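# Sort parcels into matching colour trays with eight arms

## Task

Move every parcel into the tray that has the same colour as the parcel, so that it rests flat on the floor of that tray.

## Robot and tools

Robots: eight identical i2rt Big YAM arms, arm1 to arm8. Each has six revolute joints, a two-finger gripper and a wrist camera (armN_cam_wrist). Eight more cameras, cam_arm1 to cam_arm8, are fixed in the room, not on any arm. All images are 672x504. The hand reaches roughly 1.0 m from the joint1 axis. Feet, in metres: arm1 (-2.151,-0.606), arm2 (-0.854,-0.623), arm3 (0.435,-0.612), arm4 (1.688,-0.612) on the -y side; arm5 (2.165,0.644), arm6 (0.850,0.628), arm7 (-0.424,0.615), arm8 (-1.661,0.655) on the +y side. Feet sit near z 0.75 to 0.82. The table tops are at z=0.720. Each foot faces along its own +x, turned about z by its given quaternion.

Frame: there is one shared scene frame in metres. Its origin is on the floor and +z points up. The hand point lies between the finger pads, about 1 cm short of the tips. The fingers point along the hand's +z axis and open and close along its y axis. Quaternions are written w,x,y,z. Printed hand positions can be off, more so when the arm is stretched far.

move: each top-level key is a robot name (arm1..arm8), plus an optional "cameras" list. A robot you leave out keeps whatever it was last told. Each robot's object can hold:
- "joints": a dict of absolute targets keyed by joint name. joint1_rad..joint6_rad are in radians; gripper_m is the fingertip gap in metres.
- "target": one list of 7 numbers [x, y, z, qw, qx, qy, qz]. This is an absolute hand pose in the scene frame, in metres, not an offset. The hand follows a straight line from its current hand_target to this pose. When "target" is used, "joints" may contain only gripper_m.
- "speed": the path's top speed in m/s, 0.002 to 0.5, default 0.25. Turning is capped at twice this value in rad/s. Sending speed without target is refused.

Joint ranges, with the done tolerance in brackets:
- joint1 -2.879..2.879 (0.045): turns the arm about its foot, positive counter-clockwise seen from above; at 0 the arm points along the foot's +x.
- joint2 0..3.141 (0.14): shoulder; at 0 the upper arm lies roughly level pointing back; raising the value lifts it and then swings it forward.
- joint3 0..3.019 (0.09): elbow; at 0 it is folded, and raising the value opens it.
- joint4 -1.692..1.57 (0.055): hand pitch; positive tips the fingers up.
- joint5 -1.57..1.57 (0.03): sideways swing; positive goes to the arm's right.
- joint6 -2.094..2.094 (0.035): roll; positive is clockwise viewed from behind the hand.
- gripper_m 0..0.093 (0.003).

Timing of motions: all motions in one call begin together. All hand paths in a call finish together, at the pace of the slowest one. A path lasts 0.5 to 10 s and is cut off at 10 s; a whole action lasts at most 15 s. On each control step the controller limits the commanded pose to 100 mm and 20 degrees away from the measured hand pose. It then solves for the joints and favours position over orientation. Expect the hand to end a centimetre or more away from its target, to lag behind the path and to overshoot speed near full stretch. Joint moves can sweep wide arcs. Paths do not steer around objects or other arms.

wait: "seconds" 0 to 10, plus an optional "cameras" list. It issues no new commands and returns state and images. zoom_image: "camera" and "region" [x0,y0,x1,y1] in image pixels, with (0,0) at the top left and at most 504x504. It only works on a camera that appeared in the most recent images. finished_scene: "scene" is the current scene number. It cannot be undone, and the parcels must stay in place without help once it is called. In cameras, [] means none; null, omitted or ["all"] means all.

Results: each call returns each robot's state and the requested images. The "pictures" line gives the order of the images; frames can be slightly older than the state. The "move" line names every arm that was given a motion, with "done" or its worst status, e.g. "move: arm1 done; arm2 time_out". Arms under "as last shown" were not commanded; their status reads "not commanded" and any line left out is unchanged.

Status words in joint_status and hand_status:
- off_target: the joint stopped short and may still be pushing.
- time_out: the arm's targets are reset close to where it stands, and it keeps pushing; send reported positions to relax it.
- not_followed, or "joint command not followed" / "pose unreachable": a safety check blocked the targets. The arm may keep trying them.
- on_its_own: lists uncommanded behaviour; "held at" gives the target, not the reading.
- limit_stop_at_motor_heat: the target was blocked by a heat fault; resend it.

Other readouts:
- Joint velocities are in rad/s (gripper in m/s); "within noise" means the arm is still.
- Joint torques are in N m, positive toward larger joint values, and include gravity. Numbers 3 and 4 wrap around at ±28.
- MOTOR HOT appears at 85 °C. At 100 °C an OVER-TEMPERATURE FAULT drops the arm for 30-60 s or more.
- Gripper: when holding a hard part, gripper_m reads up to 5 mm under its width, or up to 2 mm over. Closed on nothing it reads 0-0.003. Full force starts about 5 mm below the first-contact reading. To release, command a gap well above the reading.

Call rules: a refused call (out-of-range value), or a stop during a call, cancels the later move, wait and finished_scene calls in that same reply. An invalid call (unknown key) does not. The simulation keeps running while you think, and the arms hold their last command.

Camera calibrations (OpenCV K, distortion D, T_world_to_cam) are provided but may be slightly off. Fixed cameras are most reliable near the centre of the image.

Avoid:
- knocking or placing objects outside the work area;
- hard contact between arms, including one gripper closing on another arm's fingers; the collision check can act too late;
- dropping parcels, releasing them while moving, slamming, and long pushes against obstacles, which also heat the motors.
Loose objects may sometimes get a brief random push.

Each tool is called after "Request:" as name(argument=value, ...) on one line, values as JSON.

## Session

Request:
move()

Scene clock: 0.00 s.
Joint torques (N m): no reading
Heat: arm1: hottest joint1_rad 32 °C; arm2: hottest joint2_rad 29 °C; arm3: hottest joint1_rad 31 °C; arm4: hottest gripper 32 °C; arm5: hottest joint6_rad 30 °C; arm6: hottest joint2_rad 30 °C; arm7: hottest joint5_rad 29 °C; arm8: hottest joint1_rad 31 °C.
Joint velocities: within noise
arm1.joint_positions: joint1_rad=-0.028 joint2_rad=+0.521 joint3_rad=+1.431 joint4_rad=-1.508 joint5_rad=+0.032 joint6_rad=-0.133 gripper_m=+0.09396
arm1.joint_status: not commanded
arm1.hand: x=-2.0073 y=-0.6778 z=+1.3083 quat_wxyz=(-0.446, -0.145, -0.870, +0.152) (m; scene frame)
arm1.hand_target: x=-2.0101 y=-0.6764 z=+1.3161 quat_wxyz=(-0.454, -0.145, -0.865, +0.155) (m; scene frame)
arm1.hand_status: not commanded
arm2.joint_positions: joint1_rad=+0.020 joint2_rad=+0.528 joint3_rad=+1.425 joint4_rad=-1.340 joint5_rad=+0.175 joint6_rad=+0.036 gripper_m=+0.09396
arm2.joint_status: not commanded
arm2.hand: x=-0.9859 y=-0.4872 z=+1.3715 quat_wxyz=(-0.230, +0.778, -0.324, -0.487) (m; scene frame)
arm2.hand_target: x=-0.9833 y=-0.4891 z=+1.3817 quat_wxyz=(-0.232, +0.772, -0.322, -0.497) (m; scene frame)
arm2.hand_status: not commanded
arm3.joint_positions: joint1_rad=+0.084 joint2_rad=+0.623 joint3_rad=+1.443 joint4_rad=-1.225 joint5_rad=+0.214 joint6_rad=-0.288 gripper_m=+0.09396
arm3.joint_status: not commanded
arm3.hand: x=+0.2458 y=-0.4641 z=+1.3420 quat_wxyz=(-0.302, +0.818, -0.155, -0.465) (m; scene frame)
arm3.hand_target: x=+0.2487 y=-0.4659 z=+1.3553 quat_wxyz=(-0.306, +0.809, -0.155, -0.477) (m; scene frame)
arm3.hand_status: not commanded
arm4.joint_positions: joint1_rad=+0.299 joint2_rad=+0.615 joint3_rad=+1.406 joint4_rad=-1.263 joint5_rad=-0.166 joint6_rad=-0.115 gripper_m=+0.09396
arm4.joint_status: not commanded
arm4.hand: x=+1.7423 y=-0.3720 z=+1.3161 quat_wxyz=(-0.394, +0.570, -0.636, -0.340) (m; scene frame)
arm4.hand_target: x=+1.7413 y=-0.3753 z=+1.3284 quat_wxyz=(-0.404, +0.566, -0.630, -0.346) (m; scene frame)
arm4.hand_status: not commanded
arm5.joint_positions: joint1_rad=-0.422 joint2_rad=+0.625 joint3_rad=+1.427 joint4_rad=-1.371 joint5_rad=+0.120 joint6_rad=-0.097 gripper_m=+0.09396
arm5.joint_status: not commanded
arm5.hand: x=+2.0004 y=+0.7998 z=+1.3402 quat_wxyz=(-0.234, +0.830, -0.279, -0.422) (m; scene frame)
arm5.hand_target: x=+2.0022 y=+0.7982 z=+1.3527 quat_wxyz=(-0.238, +0.823, -0.277, -0.434) (m; scene frame)
arm5.hand_status: not commanded
arm6.joint_positions: joint1_rad=+0.075 joint2_rad=+0.549 joint3_rad=+1.411 joint4_rad=-1.315 joint5_rad=-0.143 joint6_rad=+0.201 gripper_m=+0.09396
arm6.joint_status: not commanded
arm6.hand: x=+1.0364 y=+0.5443 z=+1.3862 quat_wxyz=(-0.531, -0.272, -0.802, +0.030) (m; scene frame)
arm6.hand_target: x=+1.0336 y=+0.5460 z=+1.3993 quat_wxyz=(-0.544, -0.268, -0.794, +0.033) (m; scene frame)
arm6.hand_status: not commanded
arm7.joint_positions: joint1_rad=-0.146 joint2_rad=+0.496 joint3_rad=+1.379 joint4_rad=-1.460 joint5_rad=-0.022 joint6_rad=+0.046 gripper_m=+0.09396
arm7.joint_status: not commanded
arm7.hand: x=-0.3012 y=+0.4957 z=+1.3304 quat_wxyz=(-0.447, -0.351, -0.807, +0.162) (m; scene frame)
arm7.hand_target: x=-0.3031 y=+0.4977 z=+1.3404 quat_wxyz=(-0.457, -0.348, -0.801, +0.166) (m; scene frame)
arm7.hand_status: not commanded
arm8.joint_positions: joint1_rad=-0.237 joint2_rad=+0.447 joint3_rad=+1.428 joint4_rad=-1.458 joint5_rad=-0.190 joint6_rad=-0.420 gripper_m=+0.09396
arm8.joint_status: not commanded
arm8.hand: x=-1.7428 y=+0.5401 z=+1.3190 quat_wxyz=(-0.160, -0.687, -0.503, +0.499) (m; scene frame)
arm8.hand_target: x=-1.7406 y=+0.5420 z=+1.3271 quat_wxyz=(-0.161, -0.682, -0.500, +0.508) (m; scene frame)
arm8.hand_status: not commanded
pictures: arm1_cam_wrist, arm2_cam_wrist, arm3_cam_wrist, arm4_cam_wrist, arm5_cam_wrist, arm6_cam_wrist, arm7_cam_wrist, arm8_cam_wrist, cam_arm1, cam_arm2, cam_arm3, cam_arm4, cam_arm5, cam_arm6, cam_arm7, cam_arm8

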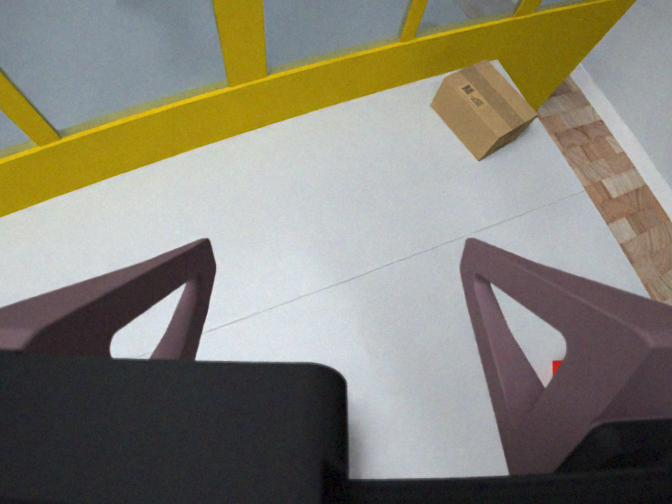

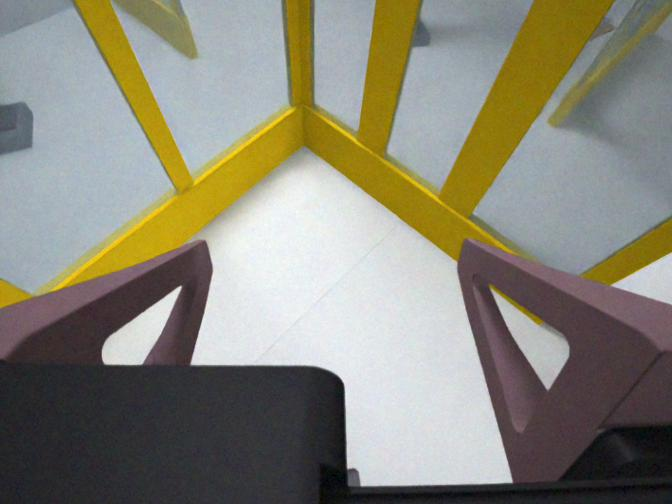

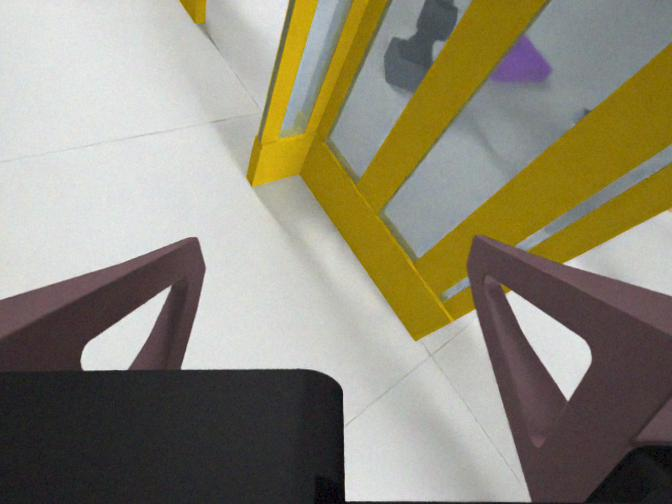

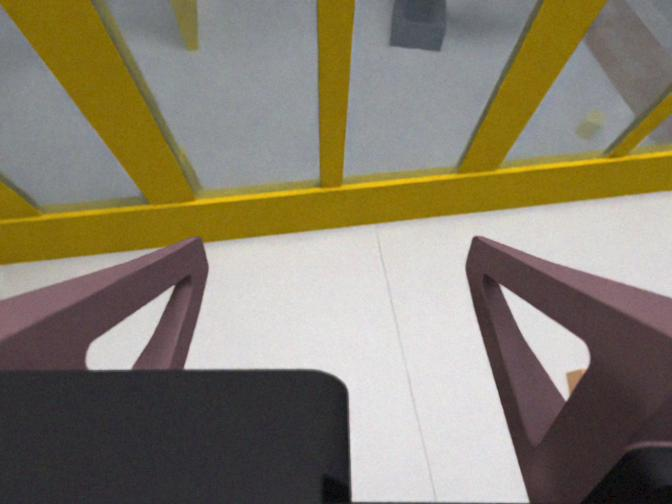

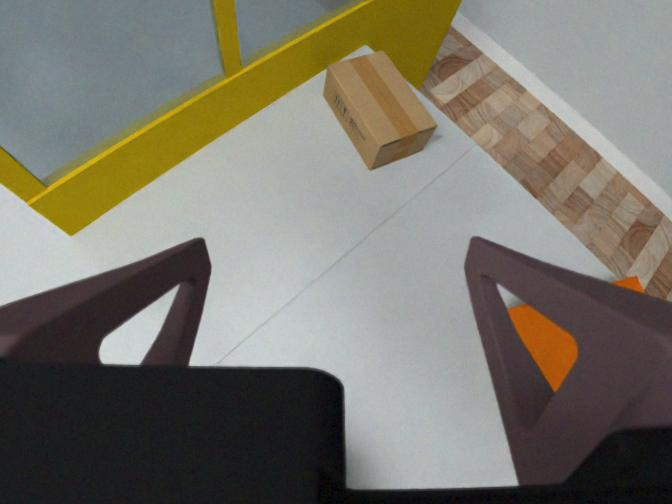

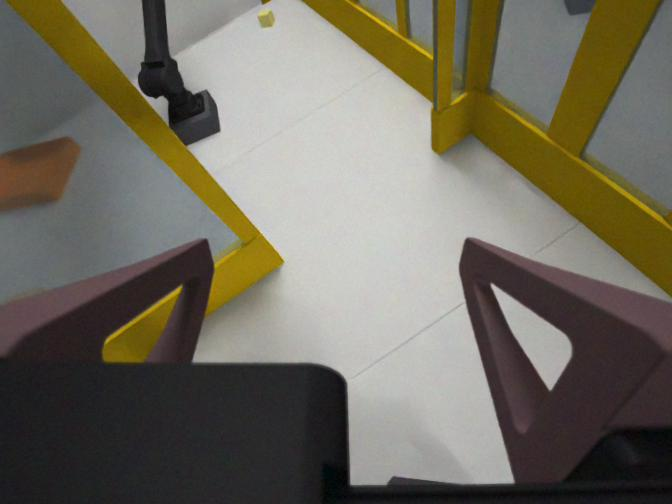

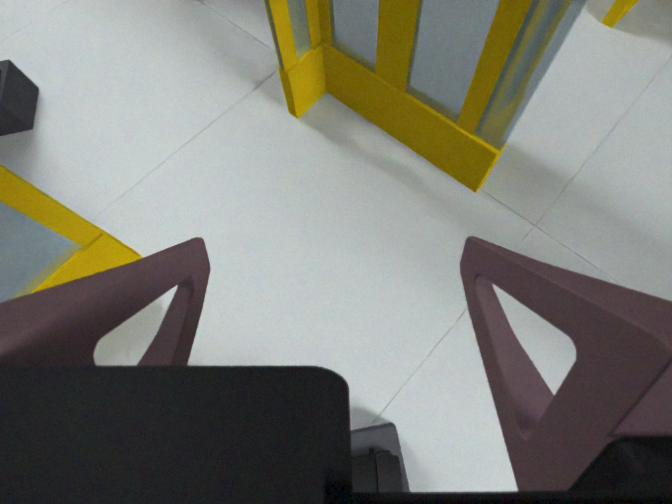

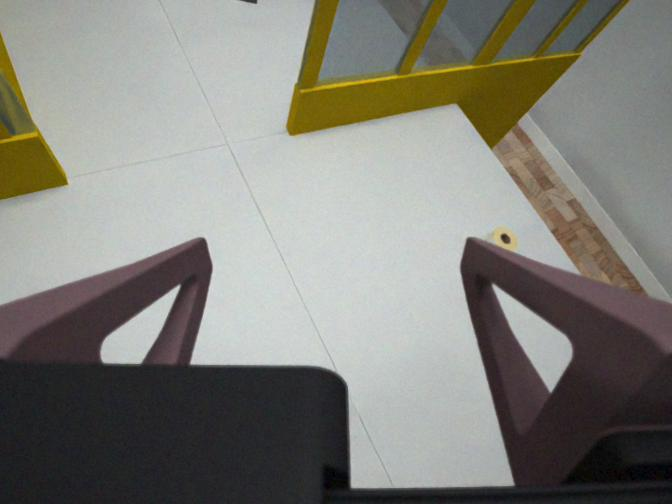

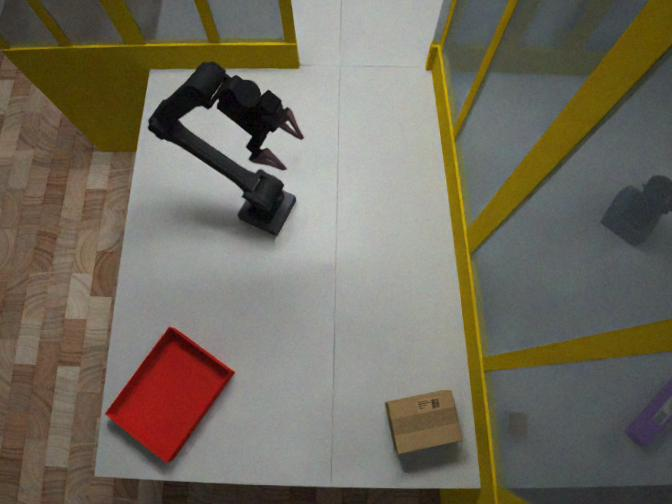

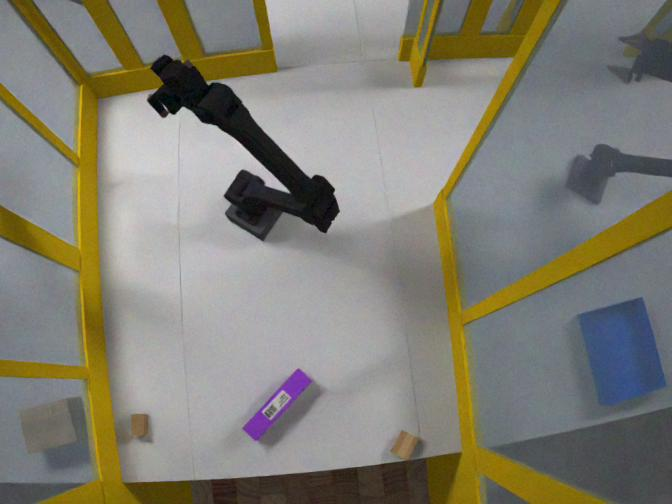

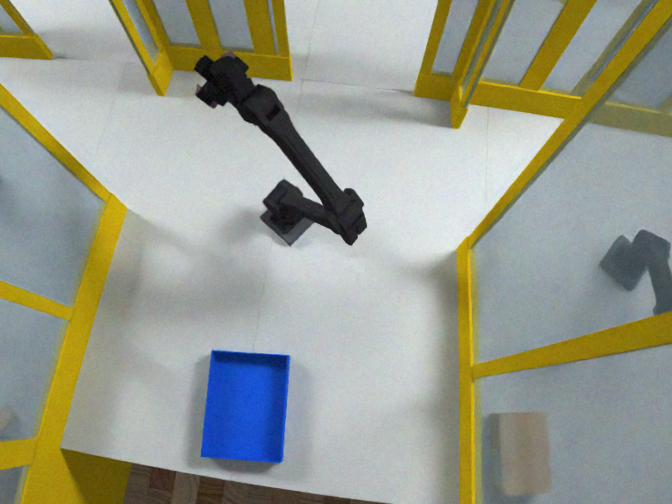

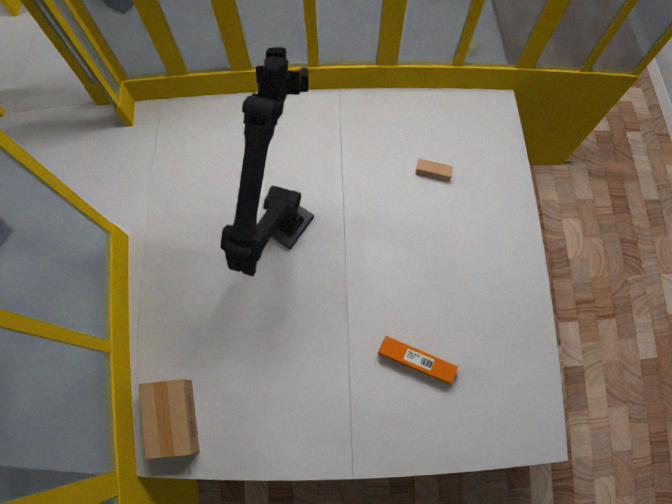

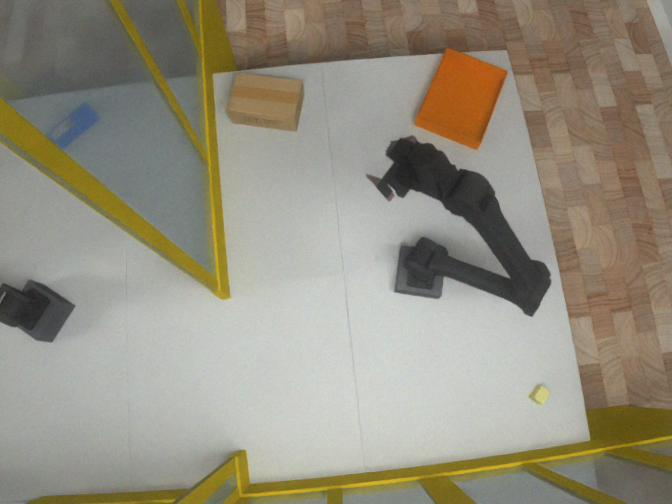

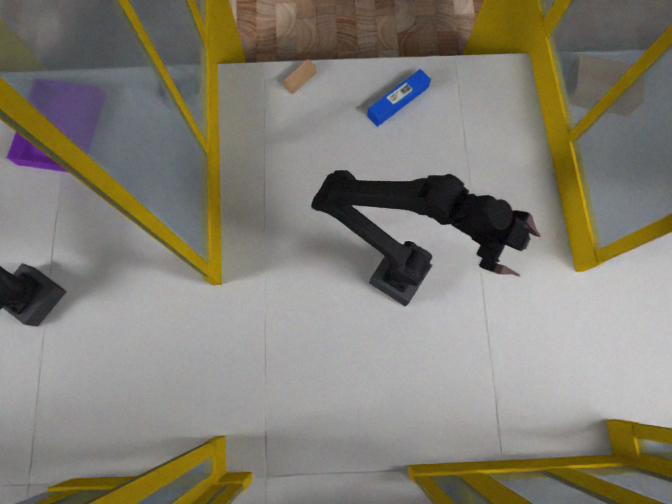

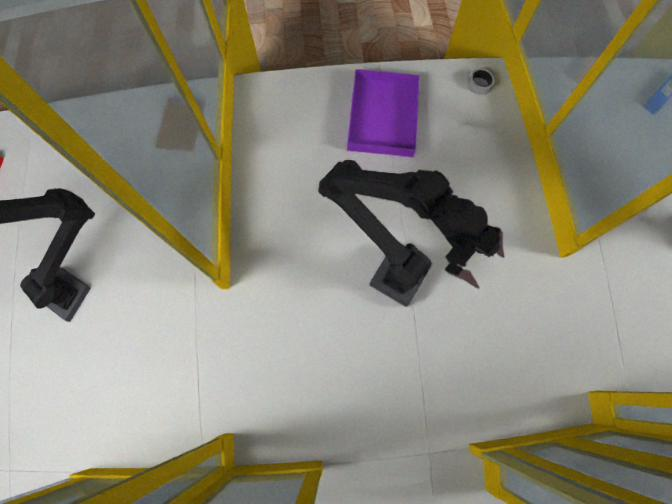

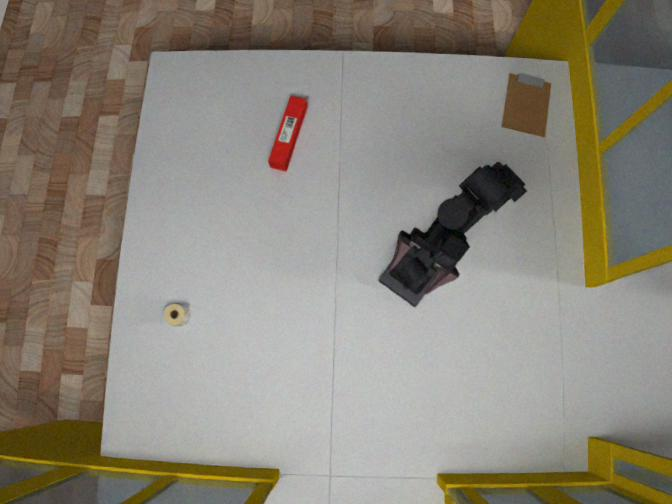

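Request:
move(arm8={"joints":{"joint1_rad":-1.838}}, arm2={"joints":{"joint1_rad":2.25}}, arm6={"joints":{"joint1_rad":2.115}}, arm4={"joints":{"joint1_rad":-1.819}}, arm1={"joints":{"joint1_rad":1.443}}, arm7={"joints":{"joint1_rad":-1.05}}, arm3={"joints":{"joint1_rad":-1.19}}, arm5={"joints":{"joint1_rad":0.62}}, cameras=[])

Request:
move(arm8={"target":[-2.074,1.146,0.92,0,0.629,-0.777,0],"speed":0.3}, arm2={"target":[-0.843,-1.280,0.92,0,0.944,0.330,0],"speed":0.3}, arm6={"target":[0.906,1.380,0.92,0,0.334,-0.943,0],"speed":0.3}, arm4={"target":[2.141,-1.146,0.92,0,0.208,0.978,0],"speed":0.3}, cameras=["arm2_cam_wrist","arm4_cam_wrist","arm6_cam_wrist","arm8_cam_wrist"])

Scene clock: 152.70 s.
Joint torques (N m): arm1=[2.37 4.54 8.01 1.69 0.08 0.02] | arm2=[0.79 3.72 8.12 2.21 0.06 -0.06] | arm3=[-1.67 0.97 9.89 1.73 -0.06 -0.02] | arm4=[-1.44 2.37 10.8 1.95 -0.12 0.05] | arm5=[0.09 2.96 7.56 1.76 -0.09 -0.04] | arm6=[0.15 3.66 9.13 1.72 0.01 -0.12] | arm7=[-1.03 2.37 9.8 1.48 -0.07 0.1] | arm8=[1.03 6.18 8.54 1.42 -0.15 -0.03]
Heat: arm1: hottest joint1_rad 31 °C; arm2: hottest joint3_rad 34 °C; arm3: hottest joint1_rad 30 °C; arm4: hottest joint3_rad 41 °C; arm5: hottest joint3_rad 34 °C; arm6: hottest joint3_rad 31 °C; arm7: hottest joint3_rad 39 °C; arm8: hottest joint1_rad 30 °C.
move: arm1 done; arm2 done; arm3 done; arm4 done; arm5 done; arm6 done; arm7 done; arm8 done
Joint velocities: within noise
arm1.joint_positions: joint1_rad=+1.431 joint2_rad=+0.521 joint3_rad=+1.431 joint4_rad=-1.508 joint5_rad=+0.032 joint6_rad=-0.133 gripper_m=+0.09398
arm1.joint_status: all done
arm1.hand: x=-2.0600 y=-0.4643 z=+1.3059 quat_wxyz=(-0.428, +0.473, -0.748, -0.181) (m; scene frame)
arm1.hand_target: x=-2.0633 y=-0.4657 z=+1.3137 quat_wxyz=(-0.435, +0.475, -0.741, -0.187) (m; scene frame)
arm1.hand_status: not commanded
arm2.joint_positions: joint1_rad=+2.243 joint2_rad=+0.528 joint3_rad=+1.425 joint4_rad=-1.340 joint5_rad=+0.175 joint6_rad=+0.036 gripper_m=+0.09399
arm2.joint_status: all done
arm2.hand: x=-0.8822 y=-0.8111 z=+1.3712 quat_wxyz=(+0.334, +0.635, +0.555, -0.421) (m; scene frame)
arm2.hand_target: x=-0.8810 y=-0.8081 z=+1.3813 quat_wxyz=(+0.343, +0.629, +0.552, -0.426) (m; scene frame)
arm2.hand_status: not commanded
arm3.joint_positions: joint1_rad=-1.177 joint2_rad=+0.623 joint3_rad=+1.443 joint4_rad=-1.225 joint5_rad=+0.214 joint6_rad=-0.288 gripper_m=+0.09397
arm3.joint_status: all done
arm3.hand: x=+0.5190 y=-0.3917 z=+1.3440 quat_wxyz=(-0.520, +0.567, -0.606, -0.202) (m; scene frame)
arm3.hand_target: x=+0.5211 y=-0.3963 z=+1.3572 quat_wxyz=(-0.532, +0.555, -0.605, -0.205) (m; scene frame)
arm3.hand_status: not commanded
arm4.joint_positions: joint1_rad=-1.803 joint2_rad=+0.615 joint3_rad=+1.406 joint4_rad=-1.263 joint5_rad=-0.166 joint6_rad=-0.115 gripper_m=+0.09399
arm4.joint_status: all done
arm4.hand: x=+1.8718 y=-0.7658 z=+1.3184 quat_wxyz=(-0.490, -0.262, -0.811, +0.184) (m; scene frame)
arm4.hand_target: x=+1.8671 y=-0.7658 z=+1.3307 quat_wxyz=(-0.499, -0.265, -0.802, +0.194) (m; scene frame)
arm4.hand_status: not commanded
arm5.joint_positions: joint1_rad=+0.613 joint2_rad=+0.625 joint3_rad=+1.427 joint4_rad=-1.371 joint5_rad=+0.119 joint6_rad=-0.097 gripper_m=+0.09397
arm5.joint_status: all done
arm5.hand: x=+1.9430 y=+0.5824 z=+1.3387 quat_wxyz=(+0.007, +0.861, +0.168, -0.480) (m; scene frame)
arm5.hand_target: x=+1.9456 y=+0.5817 z=+1.3512 quat_wxyz=(+0.010, +0.854, +0.169, -0.492) (m; scene frame)
arm5.hand_status: not commanded
arm6.joint_positions: joint1_rad=+2.105 joint2_rad=+0.549 joint3_rad=+1.411 joint4_rad=-1.315 joint5_rad=-0.143 joint6_rad=+0.201 gripper_m=+0.09399
arm6.joint_status: all done
arm6.hand: x=+0.8434 y=+0.8321 z=+1.3863 quat_wxyz=(-0.306, +0.538, -0.654, -0.436) (m; scene frame)
arm6.hand_target: x=+0.8411 y=+0.8288 z=+1.3993 quat_wxyz=(-0.313, +0.537, -0.644, -0.446) (m; scene frame)
arm6.hand_status: not commanded
arm7.joint_positions: joint1_rad=-1.041 joint2_rad=+0.496 joint3_rad=+1.379 joint4_rad=-1.460 joint5_rad=-0.022 joint6_rad=+0.046 gripper_m=+0.09397
arm7.joint_status: all done
arm7.hand: x=-0.4388 y=+0.4444 z=+1.3303 quat_wxyz=(-0.332, -0.665, -0.576, +0.341) (m; scene frame)
arm7.hand_target: x=-0.4400 y=+0.4473 z=+1.3403 quat_wxyz=(-0.338, -0.663, -0.569, +0.350) (m; scene frame)
arm7.hand_status: not commanded
arm8.joint_positions: joint1_rad=-1.831 joint2_rad=+0.447 joint3_rad=+1.428 joint4_rad=-1.458 joint5_rad=-0.190 joint6_rad=-0.420 gripper_m=+0.09398
arm8.joint_status: all done
arm8.hand: x=-1.7749 y=+0.7402 z=+1.3188 quat_wxyz=(+0.245, -0.840, +0.140, +0.463) (m; scene frame)
arm8.hand_target: x=-1.7724 y=+0.7387 z=+1.3269 quat_wxyz=(+0.252, -0.835, +0.141, +0.469) (m; scene frame)
arm8.hand_status: not commanded
pictures: none
No camera images: "cameras" was empty.

Scene clock: 157.20 s.
Joint torques (N m): arm1=[2.43 4.37 7.95 1.8 0.1 0.01] | arm2=[-0.21 -23.82 11.93 0.05 -0.06 0.09] | arm3=[-1.67 0.91 9.91 1.72 -0.06 0] | arm4=[0.79 -18.32 15.31 -0.27 -0.02 -0.04] | arm5=[0.03 2.9 7.58 1.91 -0.11 -0.07] | arm6=[-1.32 -19.66 12.96 -0.21 0.03 0] | arm7=[-1.08 2.02 9.77 1.48 -0.08 0.11] | arm8=[1.08 -19.55 14.22 -0.64 -0.13 0.03]
Heat: arm1: hottest joint1_rad 31 °C; arm2: hottest joint3_rad 34 °C; arm3: hottest joint1_rad 30 °C; arm4: hottest joint3_rad 42 °C; arm5: hottest joint3_rad 34 °C; arm6: hottest joint3_rad 32 °C; arm7: hottest joint3_rad 39 °C; arm8: hottest joint3_rad 31 °C.
move: arm2 off_target; arm4 off_target; arm6 off_target; arm8 off_target
Joint velocities: within noise
arm1, arm3, arm5, arm7: as last shown
arm2.joint_positions: joint1_rad=+2.254 joint2_rad=+2.112 joint3_rad=+1.938 joint4_rad=-1.430 joint5_rad=+0.003 joint6_rad=+0.901 gripper_m=+0.09399
arm2.joint_status: not commanded
arm2.hand: x=-0.8406 y=-1.2663 z=+0.9053 quat_wxyz=(-0.016, +0.941, +0.339, +0.004) (m; scene frame)
arm2.hand_target: x=-0.8432 y=-1.2792 z=+0.9202 quat_wxyz=(+0.001, +0.944, +0.330, +0.000) (m; scene frame)
arm2.hand_status: off_target (0.020 m and 2.2 deg from the pose sent, 0.652 m and 76.9 deg at the start)
arm4.joint_positions: joint1_rad=-1.840 joint2_rad=+2.249 joint3_rad=+2.314 joint4_rad=-1.657 joint5_rad=-0.018 joint6_rad=-0.446 gripper_m=+0.09399
arm4.joint_status: not commanded
arm4.hand: x=+2.1261 y=-1.1420 z=+0.9159 quat_wxyz=(+0.007, -0.219, -0.976, -0.007) (m; scene frame)
arm4.hand_target: x=+2.1405 y=-1.1451 z=+0.9200 quat_wxyz=(-0.001, -0.208, -0.978, +0.001) (m; scene frame)
arm4.hand_status: off_target (0.016 m and 1.8 deg from the pose sent, 0.613 m and 64.2 deg at the start)
arm6.joint_positions: joint1_rad=+2.125 joint2_rad=+2.523 joint3_rad=+2.630 joint4_rad=-1.698 joint5_rad=+0.002 joint6_rad=+0.808 gripper_m=+0.09399
arm6.joint_status: not commanded
arm6.hand: x=+0.8985 y=+1.3711 z=+0.9068 quat_wxyz=(+0.003, +0.343, -0.939, +0.010) (m; scene frame)
arm6.hand_target: x=+0.9059 y=+1.3789 z=+0.9200 quat_wxyz=(-0.003, +0.334, -0.943, -0.007) (m; scene frame)
arm6.hand_status: off_target (0.018 m and 1.6 deg from the pose sent, 0.722 m and 74.5 deg at the start; a joint's target at an end of its range on 28 of 135 steps)
arm8.joint_positions: joint1_rad=-1.829 joint2_rad=+2.040 joint3_rad=+1.943 joint4_rad=-1.495 joint5_rad=+0.004 joint6_rad=+0.902 gripper_m=+0.09398
arm8.joint_status: not commanded
arm8.hand: x=-2.0683 y=+1.1341 z=+0.9118 quat_wxyz=(+0.002, -0.635, +0.773, -0.011) (m; scene frame)
arm8.hand_target: x=-2.0735 y=+1.1456 z=+0.9201 quat_wxyz=(+0.000, -0.629, +0.777, +0.001) (m; scene frame)
arm8.hand_status: off_target (0.016 m and 1.5 deg from the pose sent, 0.643 m and 100.7 deg at the start)
pictures: arm2_cam_wrist, arm4_cam_wrist, arm6_cam_wrist, arm8_cam_wrist
camera_calibration:
arm2_cam_wrist: T_world_to_cam=[[-0.634256, 0.772067, 0.0403892, 0.406763], [0.634762, 0.490212, 0.597301, 0.618001], [0.441358, 0.404479, -0.800999, 1.72892], [0, 0, 0, 1]] pos_world=[-0.897366, -1.31631, 0.999305]
arm4_cam_wrist: T_world_to_cam=[[-0.41469, -0.909962, 0.000583264, -0.160598], [-0.730986, 0.333508, 0.595342, 1.3945], [-0.541933, 0.246456, -0.803473, 2.29442], [0, 0, 0, 1]] pos_world=[2.19619, -1.17669, 1.0134]
arm6_cam_wrist: T_world_to_cam=[[0.649232, -0.760249, 0.0227862, 0.436887], [-0.624874, -0.516066, 0.585839, 0.74366], [-0.433625, -0.394584, -0.810107, 1.78951], [0, 0, 0, 1]] pos_world=[0.957031, 1.42204, 1.00408]
arm8_cam_wrist: T_world_to_cam=[[0.979865, -0.199463, 0.0088721, 2.24576], [-0.16479, -0.782846, 0.599997, 0.00424692], [-0.112732, -0.589378, -0.799953, 1.28524], [0, 0, 0, 1]] pos_world=[-2.05495, 1.20877, 1.00566]

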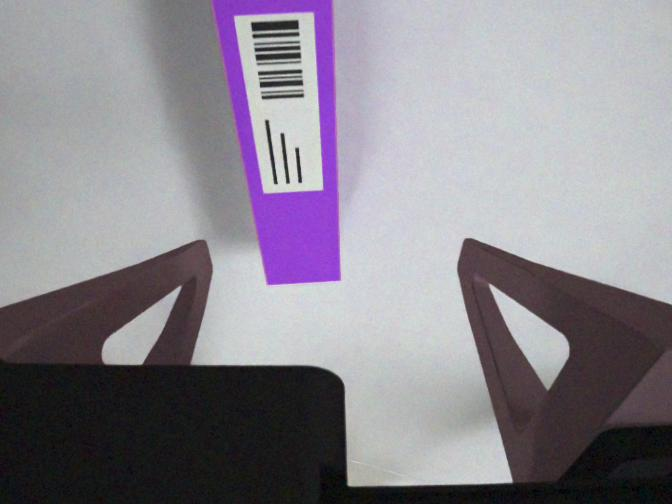

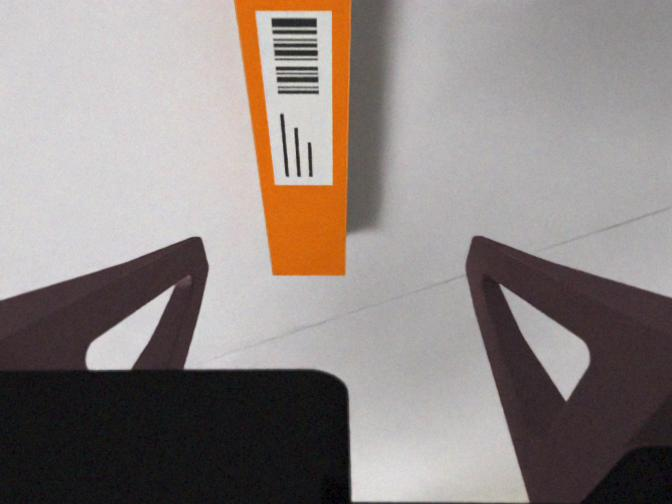

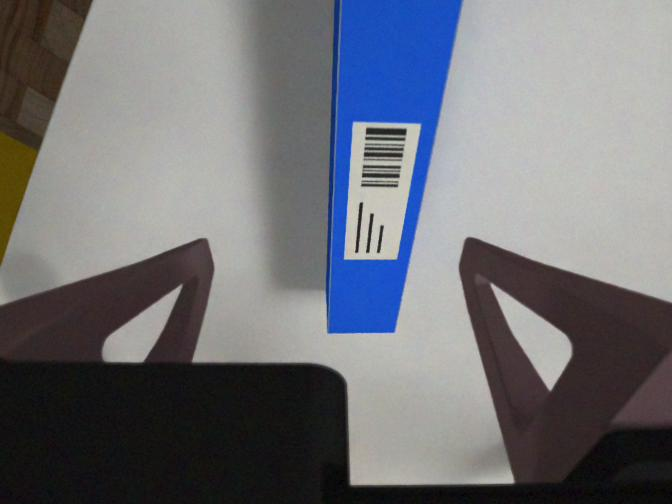

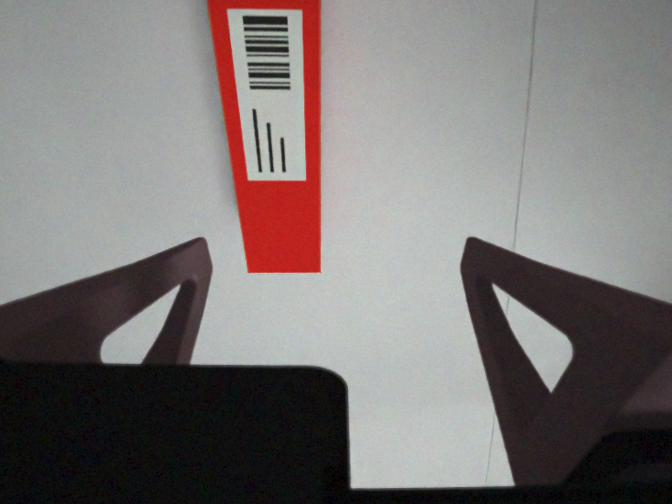

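Request:
move(arm8={"target":[-2.112,1.153,0.835,0,0.629,-0.777,0],"speed":0.15}, arm2={"target":[-0.828,-1.298,0.835,0,0.938,0.347,0],"speed":0.15}, arm6={"target":[0.883,1.314,0.835,0,0.334,-0.943,0],"speed":0.15}, arm4={"target":[2.146,-1.131,0.835,0,0.208,0.978,0],"speed":0.15}, cameras=["arm2_cam_wrist","arm4_cam_wrist","arm6_cam_wrist","arm8_cam_wrist"])

Scene clock: 204.77 s.
Joint torques (N m): arm1=[2.49 4.42 8.05 1.7 0.09 0.02] | arm2=[0.56 -24.82 9.06 0.88 -0.05 -0.05] | arm3=[-1.61 1.08 9.88 1.69 -0.06 -0.01] | arm4=[0.85 -19.78 9.65 0.76 -0.02 0.11] | arm5=[-0.44 3.02 7.43 1.89 -0.08 -0.1] | arm6=[0.21 -21.54 7.87 0.44 0.07 0] | arm7=[-1.08 2.32 9.84 1.48 -0.08 0.11] | arm8=[2.32 -20.95 13.38 0.1 -0.11 0.04]
Heat: arm1: hottest joint3_rad 32 °C; arm2: hottest joint3_rad 36 °C; arm3: hottest joint1_rad 30 °C; arm4: hottest joint3_rad 48 °C; arm5: hottest joint3_rad 34 °C; arm6: hottest joint3_rad 38 °C; arm7: hottest joint3_rad 40 °C; arm8: hottest joint3_rad 34 °C.
move: arm2 done; arm4 off_target; arm6 off_target; arm8 off_target
Joint velocities: within noise
arm1, arm3, arm5, arm7: as last shown
arm2.joint_positions: joint1_rad=+2.267 joint2_rad=+2.222 joint3_rad=+1.938 joint4_rad=-1.307 joint5_rad=+0.003 joint6_rad=+0.901 gripper_m=+0.09399
arm2.joint_status: not commanded
arm2.hand: x=-0.8317 y=-1.2899 z=+0.8343 quat_wxyz=(-0.010, +0.938, +0.345, +0.002) (m; scene frame)
arm2.hand_target: x=-0.8280 y=-1.2979 z=+0.8352 quat_wxyz=(+0.000, +0.938, +0.347, +0.000) (m; scene frame)
arm2.hand_status: done (0.009 m and 1.2 deg from the pose sent, 0.078 m and 2.1 deg at the start)
arm4.joint_positions: joint1_rad=-1.820 joint2_rad=+2.249 joint3_rad=+2.124 joint4_rad=-1.443 joint5_rad=-0.018 joint6_rad=-0.442 gripper_m=+0.09399
arm4.joint_status: not commanded
arm4.hand: x=+2.1381 y=-1.1368 z=+0.8430 quat_wxyz=(-0.002, -0.211, -0.977, +0.000) (m; scene frame)
arm4.hand_target: x=+2.1457 y=-1.1310 z=+0.8351 quat_wxyz=(+0.000, -0.208, -0.978, +0.000) (m; scene frame)
arm4.hand_status: off_target (0.013 m and 0.4 deg from the pose sent, 0.084 m and 1.8 deg at the start)
arm6.joint_positions: joint1_rad=+2.130 joint2_rad=+2.322 joint3_rad=+1.989 joint4_rad=-1.291 joint5_rad=+0.000 joint6_rad=+0.833 gripper_m=+0.09399
arm6.joint_status: not commanded
arm6.hand: x=+0.8904 y=+1.3047 z=+0.8074 quat_wxyz=(+0.010, +0.333, -0.943, +0.025) (m; scene frame)
arm6.hand_target: x=+0.8830 y=+1.3135 z=+0.8348 quat_wxyz=(+0.000, +0.334, -0.943, +0.000) (m; scene frame)
arm6.hand_status: off_target (0.030 m and 3.1 deg from the pose sent, 0.093 m and 1.6 deg at the start)
arm8.joint_positions: joint1_rad=-1.803 joint2_rad=+2.171 joint3_rad=+1.943 joint4_rad=-1.380 joint5_rad=+0.003 joint6_rad=+0.938 gripper_m=+0.09398
arm8.joint_status: not commanded
arm8.hand: x=-2.0981 y=+1.1426 z=+0.8298 quat_wxyz=(+0.002, -0.631, +0.776, -0.019) (m; scene frame)
arm8.hand_target: x=-2.1116 y=+1.1523 z=+0.8353 quat_wxyz=(+0.000, -0.629, +0.777, +0.000) (m; scene frame)
arm8.hand_status: off_target (0.018 m and 2.2 deg from the pose sent, 0.090 m and 1.5 deg at the start)
pictures: arm2_cam_wrist, arm4_cam_wrist, arm6_cam_wrist, arm8_cam_wrist
camera_calibration:
arm2_cam_wrist: T_world_to_cam=[[-0.643967, 0.764441, 0.0306014, 0.423711], [0.628025, 0.505361, 0.591773, 0.684822], [0.436911, 0.4003, -0.805524, 1.67234], [0, 0, 0, 1]] pos_world=[-0.88789, -1.33942, 0.928881]
arm4_cam_wrist: T_world_to_cam=[[-0.399778, -0.916546, 0.011006, -0.199028], [-0.745158, 0.331967, 0.578392, 1.48765], [-0.533776, 0.223027, -0.815685, 2.2073], [0, 0, 0, 1]] pos_world=[2.20717, -1.16856, 0.942211]
arm6_cam_wrist: T_world_to_cam=[[0.633486, -0.772357, 0.0464745, 0.404671], [-0.63367, -0.483393, 0.603982, 0.713086], [-0.444024, -0.412064, -0.795642, 1.69973], [0, 0, 0, 1]] pos_world=[0.95023, 1.35765, 0.902881]
arm8_cam_wrist: T_world_to_cam=[[0.977511, -0.209756, 0.0217792, 2.27346], [-0.179598, -0.773913, 0.607292, 0.00781464], [-0.110528, -0.597546, -0.79418, 1.23038], [0, 0, 0, 1]] pos_world=[-2.08494, 1.21813, 0.922885]

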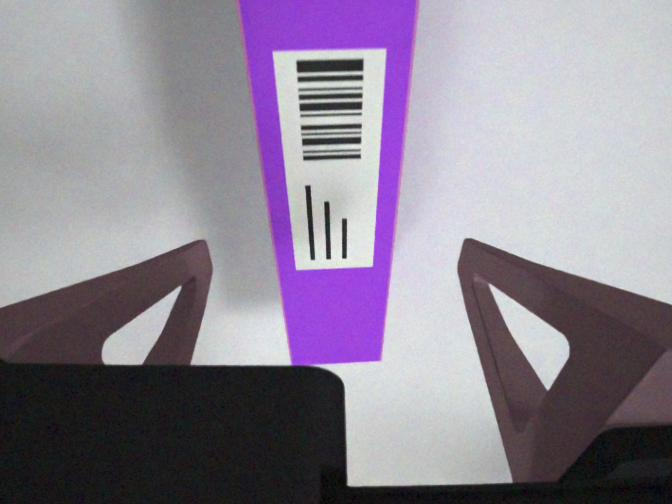

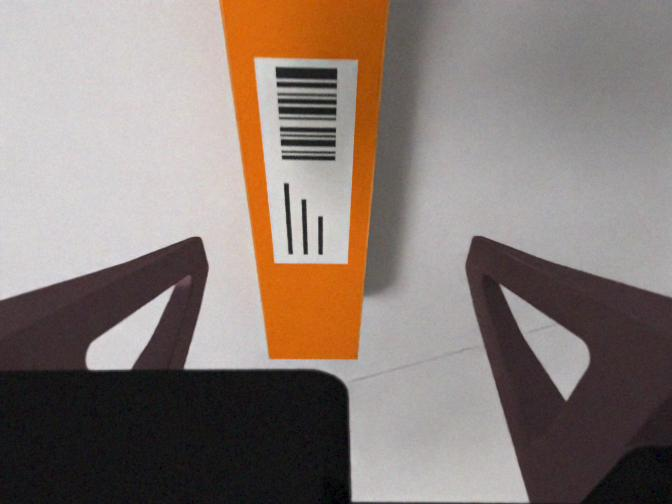

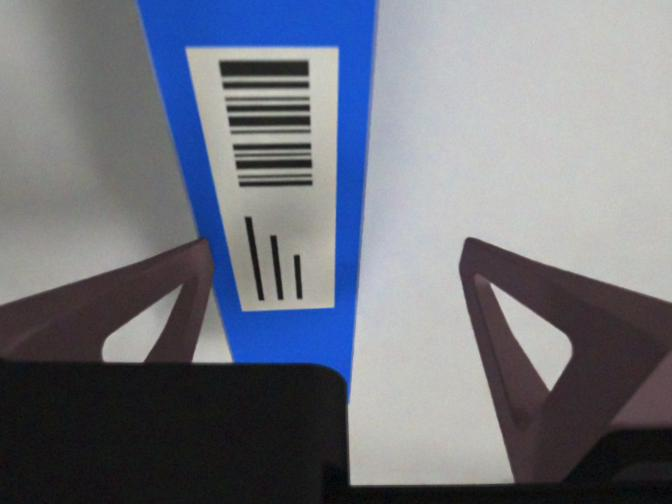

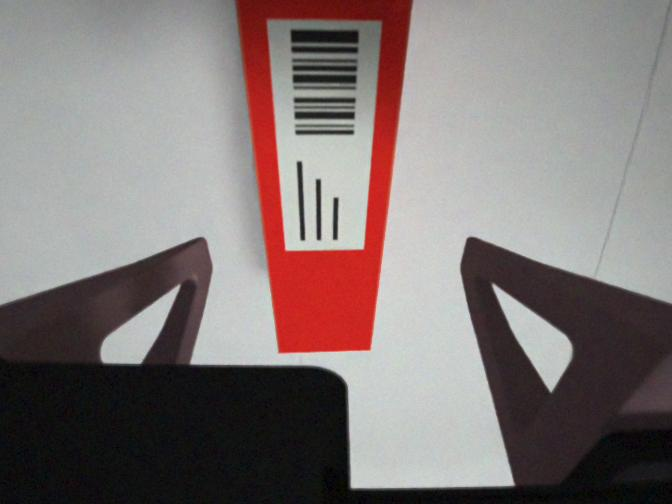

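Request:
move(arm8={"target":[-2.114,1.152,0.755,0,0.629,-0.777,0],"speed":0.12}, arm2={"target":[-0.828,-1.298,0.752,0,0.938,0.347,0],"speed":0.12}, arm6={"target":[0.868,1.332,0.768,0,0.334,-0.943,0],"speed":0.12}, arm4={"target":[2.152,-1.119,0.748,0,0.208,0.978,0],"speed":0.12}, cameras=["arm2_cam_wrist","arm4_cam_wrist","arm6_cam_wrist","arm8_cam_wrist"])

Scene clock: 220.73 s.
Joint torques (N m): arm1=[2.02 4.42 7.88 1.73 0.09 0.02] | arm2=[0.56 -25.29 7.54 0.92 -0.05 -0.05] | arm3=[-1.61 1.03 9.91 1.72 -0.05 -0.01] | arm4=[0.85 -18.78 9.65 0.75 -0.03 0.11] | arm5=[-0.32 3.49 7.31 1.84 -0.07 -0.03] | arm6=[0.21 -18.78 10.82 0.44 0.08 0] | arm7=[-1.03 2.26 9.78 1.48 -0.08 0.11] | arm8=[2.2 -21.48 9.24 0.31 -0.1 0.05]
Heat: arm1: hottest joint3_rad 32 °C; arm2: hottest joint3_rad 36 °C; arm3: hottest joint1_rad 30 °C; arm4: hottest joint3_rad 46 °C; arm5: hottest joint3_rad 35 °C; arm6: hottest joint2_rad 35 °C; arm7: hottest joint3_rad 40 °C; arm8: hottest joint3_rad 35 °C.
move: arm2 done; arm4 off_target; arm6 off_target; arm8 off_target
Joint velocities: within noise
arm1, arm3, arm5, arm7: as last shown
arm2.joint_positions: joint1_rad=+2.267 joint2_rad=+2.311 joint3_rad=+1.880 joint4_rad=-1.147 joint5_rad=+0.003 joint6_rad=+0.901 gripper_m=+0.09399
arm2.joint_status: not commanded
arm2.hand: x=-0.8315 y=-1.2953 z=+0.7558 quat_wxyz=(-0.004, +0.938, +0.345, +0.000) (m; scene frame)
arm2.hand_target: x=-0.8280 y=-1.2980 z=+0.7520 quat_wxyz=(+0.000, +0.938, +0.347, +0.000) (m; scene frame)
arm2.hand_status: done (0.006 m and 0.5 deg from the pose sent, 0.083 m and 1.2 deg at the start)
arm4.joint_positions: joint1_rad=-1.800 joint2_rad=+2.286 joint3_rad=+1.975 joint4_rad=-1.249 joint5_rad=-0.018 joint6_rad=-0.422 gripper_m=+0.09399
arm4.joint_status: not commanded
arm4.hand: x=+2.1446 y=-1.1256 z=+0.7628 quat_wxyz=(-0.005, -0.211, -0.977, +0.002) (m; scene frame)
arm4.hand_target: x=+2.1516 y=-1.1188 z=+0.7482 quat_wxyz=(+0.000, -0.208, -0.978, +0.000) (m; scene frame)
arm4.hand_status: off_target (0.018 m and 0.7 deg from the pose sent, 0.098 m and 0.4 deg at the start)
arm6.joint_positions: joint1_rad=+2.155 joint2_rad=+2.400 joint3_rad=+1.988 joint4_rad=-1.210 joint5_rad=+0.000 joint6_rad=+0.856 gripper_m=+0.09399
arm6.joint_status: not commanded
arm6.hand: x=+0.8741 y=+1.3124 z=+0.7549 quat_wxyz=(+0.009, +0.334, -0.942, +0.024) (m; scene frame)
arm6.hand_target: x=+0.8680 y=+1.3310 z=+0.7686 quat_wxyz=(+0.000, +0.334, -0.943, +0.000) (m; scene frame)
arm6.hand_status: off_target (0.024 m and 2.9 deg from the pose sent, 0.053 m and 3.1 deg at the start)
arm8.joint_positions: joint1_rad=-1.801 joint2_rad=+2.241 joint3_rad=+1.894 joint4_rad=-1.218 joint5_rad=+0.003 joint6_rad=+0.942 gripper_m=+0.09398
arm8.joint_status: not commanded
arm8.hand: x=-2.1097 y=+1.1539 z=+0.7660 quat_wxyz=(+0.001, -0.630, +0.777, +0.002) (m; scene frame)
arm8.hand_target: x=-2.1139 y=+1.1518 z=+0.7552 quat_wxyz=(+0.000, -0.629, +0.777, +0.000) (m; scene frame)
arm8.hand_status: off_target (0.012 m and 0.3 deg from the pose sent, 0.077 m and 2.2 deg at the start)
pictures: arm2_cam_wrist, arm4_cam_wrist, arm6_cam_wrist, arm8_cam_wrist
camera_calibration:
arm2_cam_wrist: T_world_to_cam=[[-0.643981, 0.76477, 0.020366, 0.43853], [0.627741, 0.513004, 0.585464, 0.748393], [0.437298, 0.389813, -0.810442, 1.60165], [0, 0, 0, 1]] pos_world=[-0.887789, -1.34365, 0.850955]
arm4_cam_wrist: T_world_to_cam=[[-0.400154, -0.916336, 0.0143183, -0.186805], [-0.748138, 0.335647, 0.57239, 1.55041], [-0.529308, 0.218332, -0.819856, 2.13108], [0, 0, 0, 1]] pos_world=[2.21316, -1.15685, 0.862416]
arm6_cam_wrist: T_world_to_cam=[[0.634601, -0.771529, 0.0450097, 0.422343], [-0.63374, -0.486165, 0.601679, 0.743603], [-0.44233, -0.41035, -0.797469, 1.65148], [0, 0, 0, 1]] pos_world=[0.933729, 1.36505, 0.850581]
arm8_cam_wrist: T_world_to_cam=[[0.977297, -0.211487, -0.0128401, 2.31662], [-0.163804, -0.792608, 0.587317, 0.123356], [-0.134387, -0.57188, -0.809255, 1.11687], [0, 0, 0, 1]] pos_world=[-2.09372, 1.22642, 0.861127]

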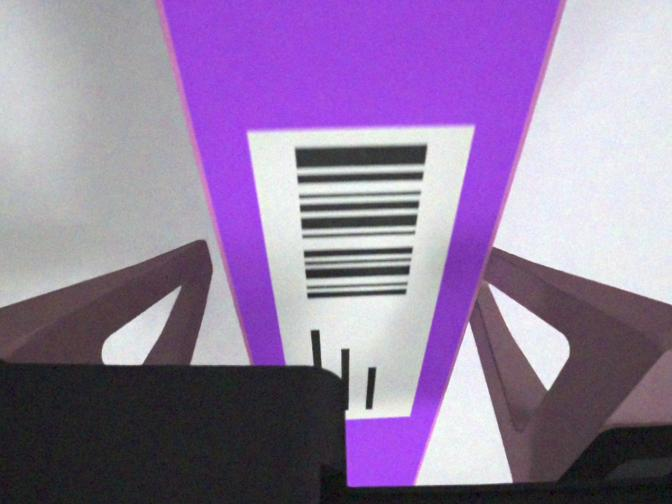

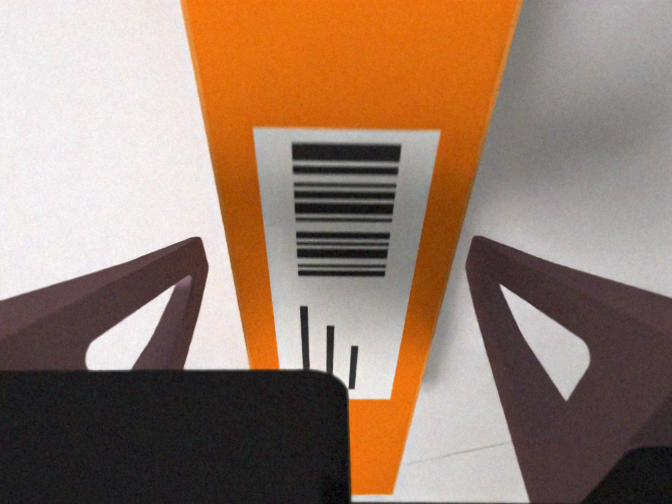

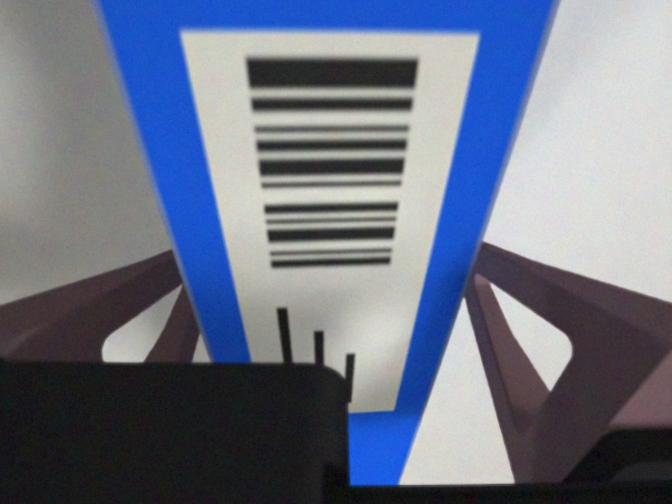

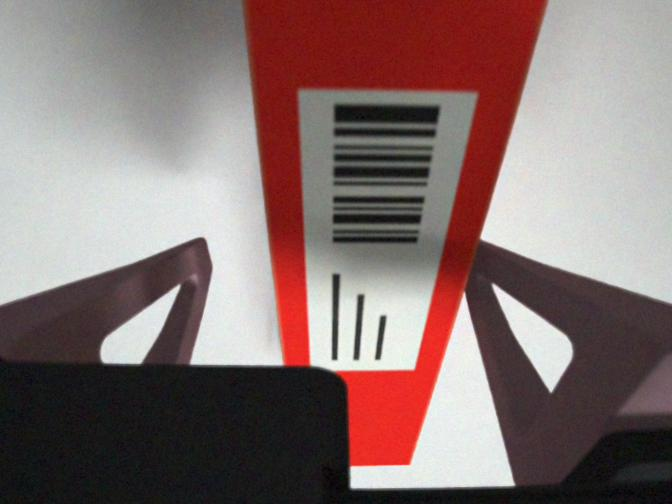

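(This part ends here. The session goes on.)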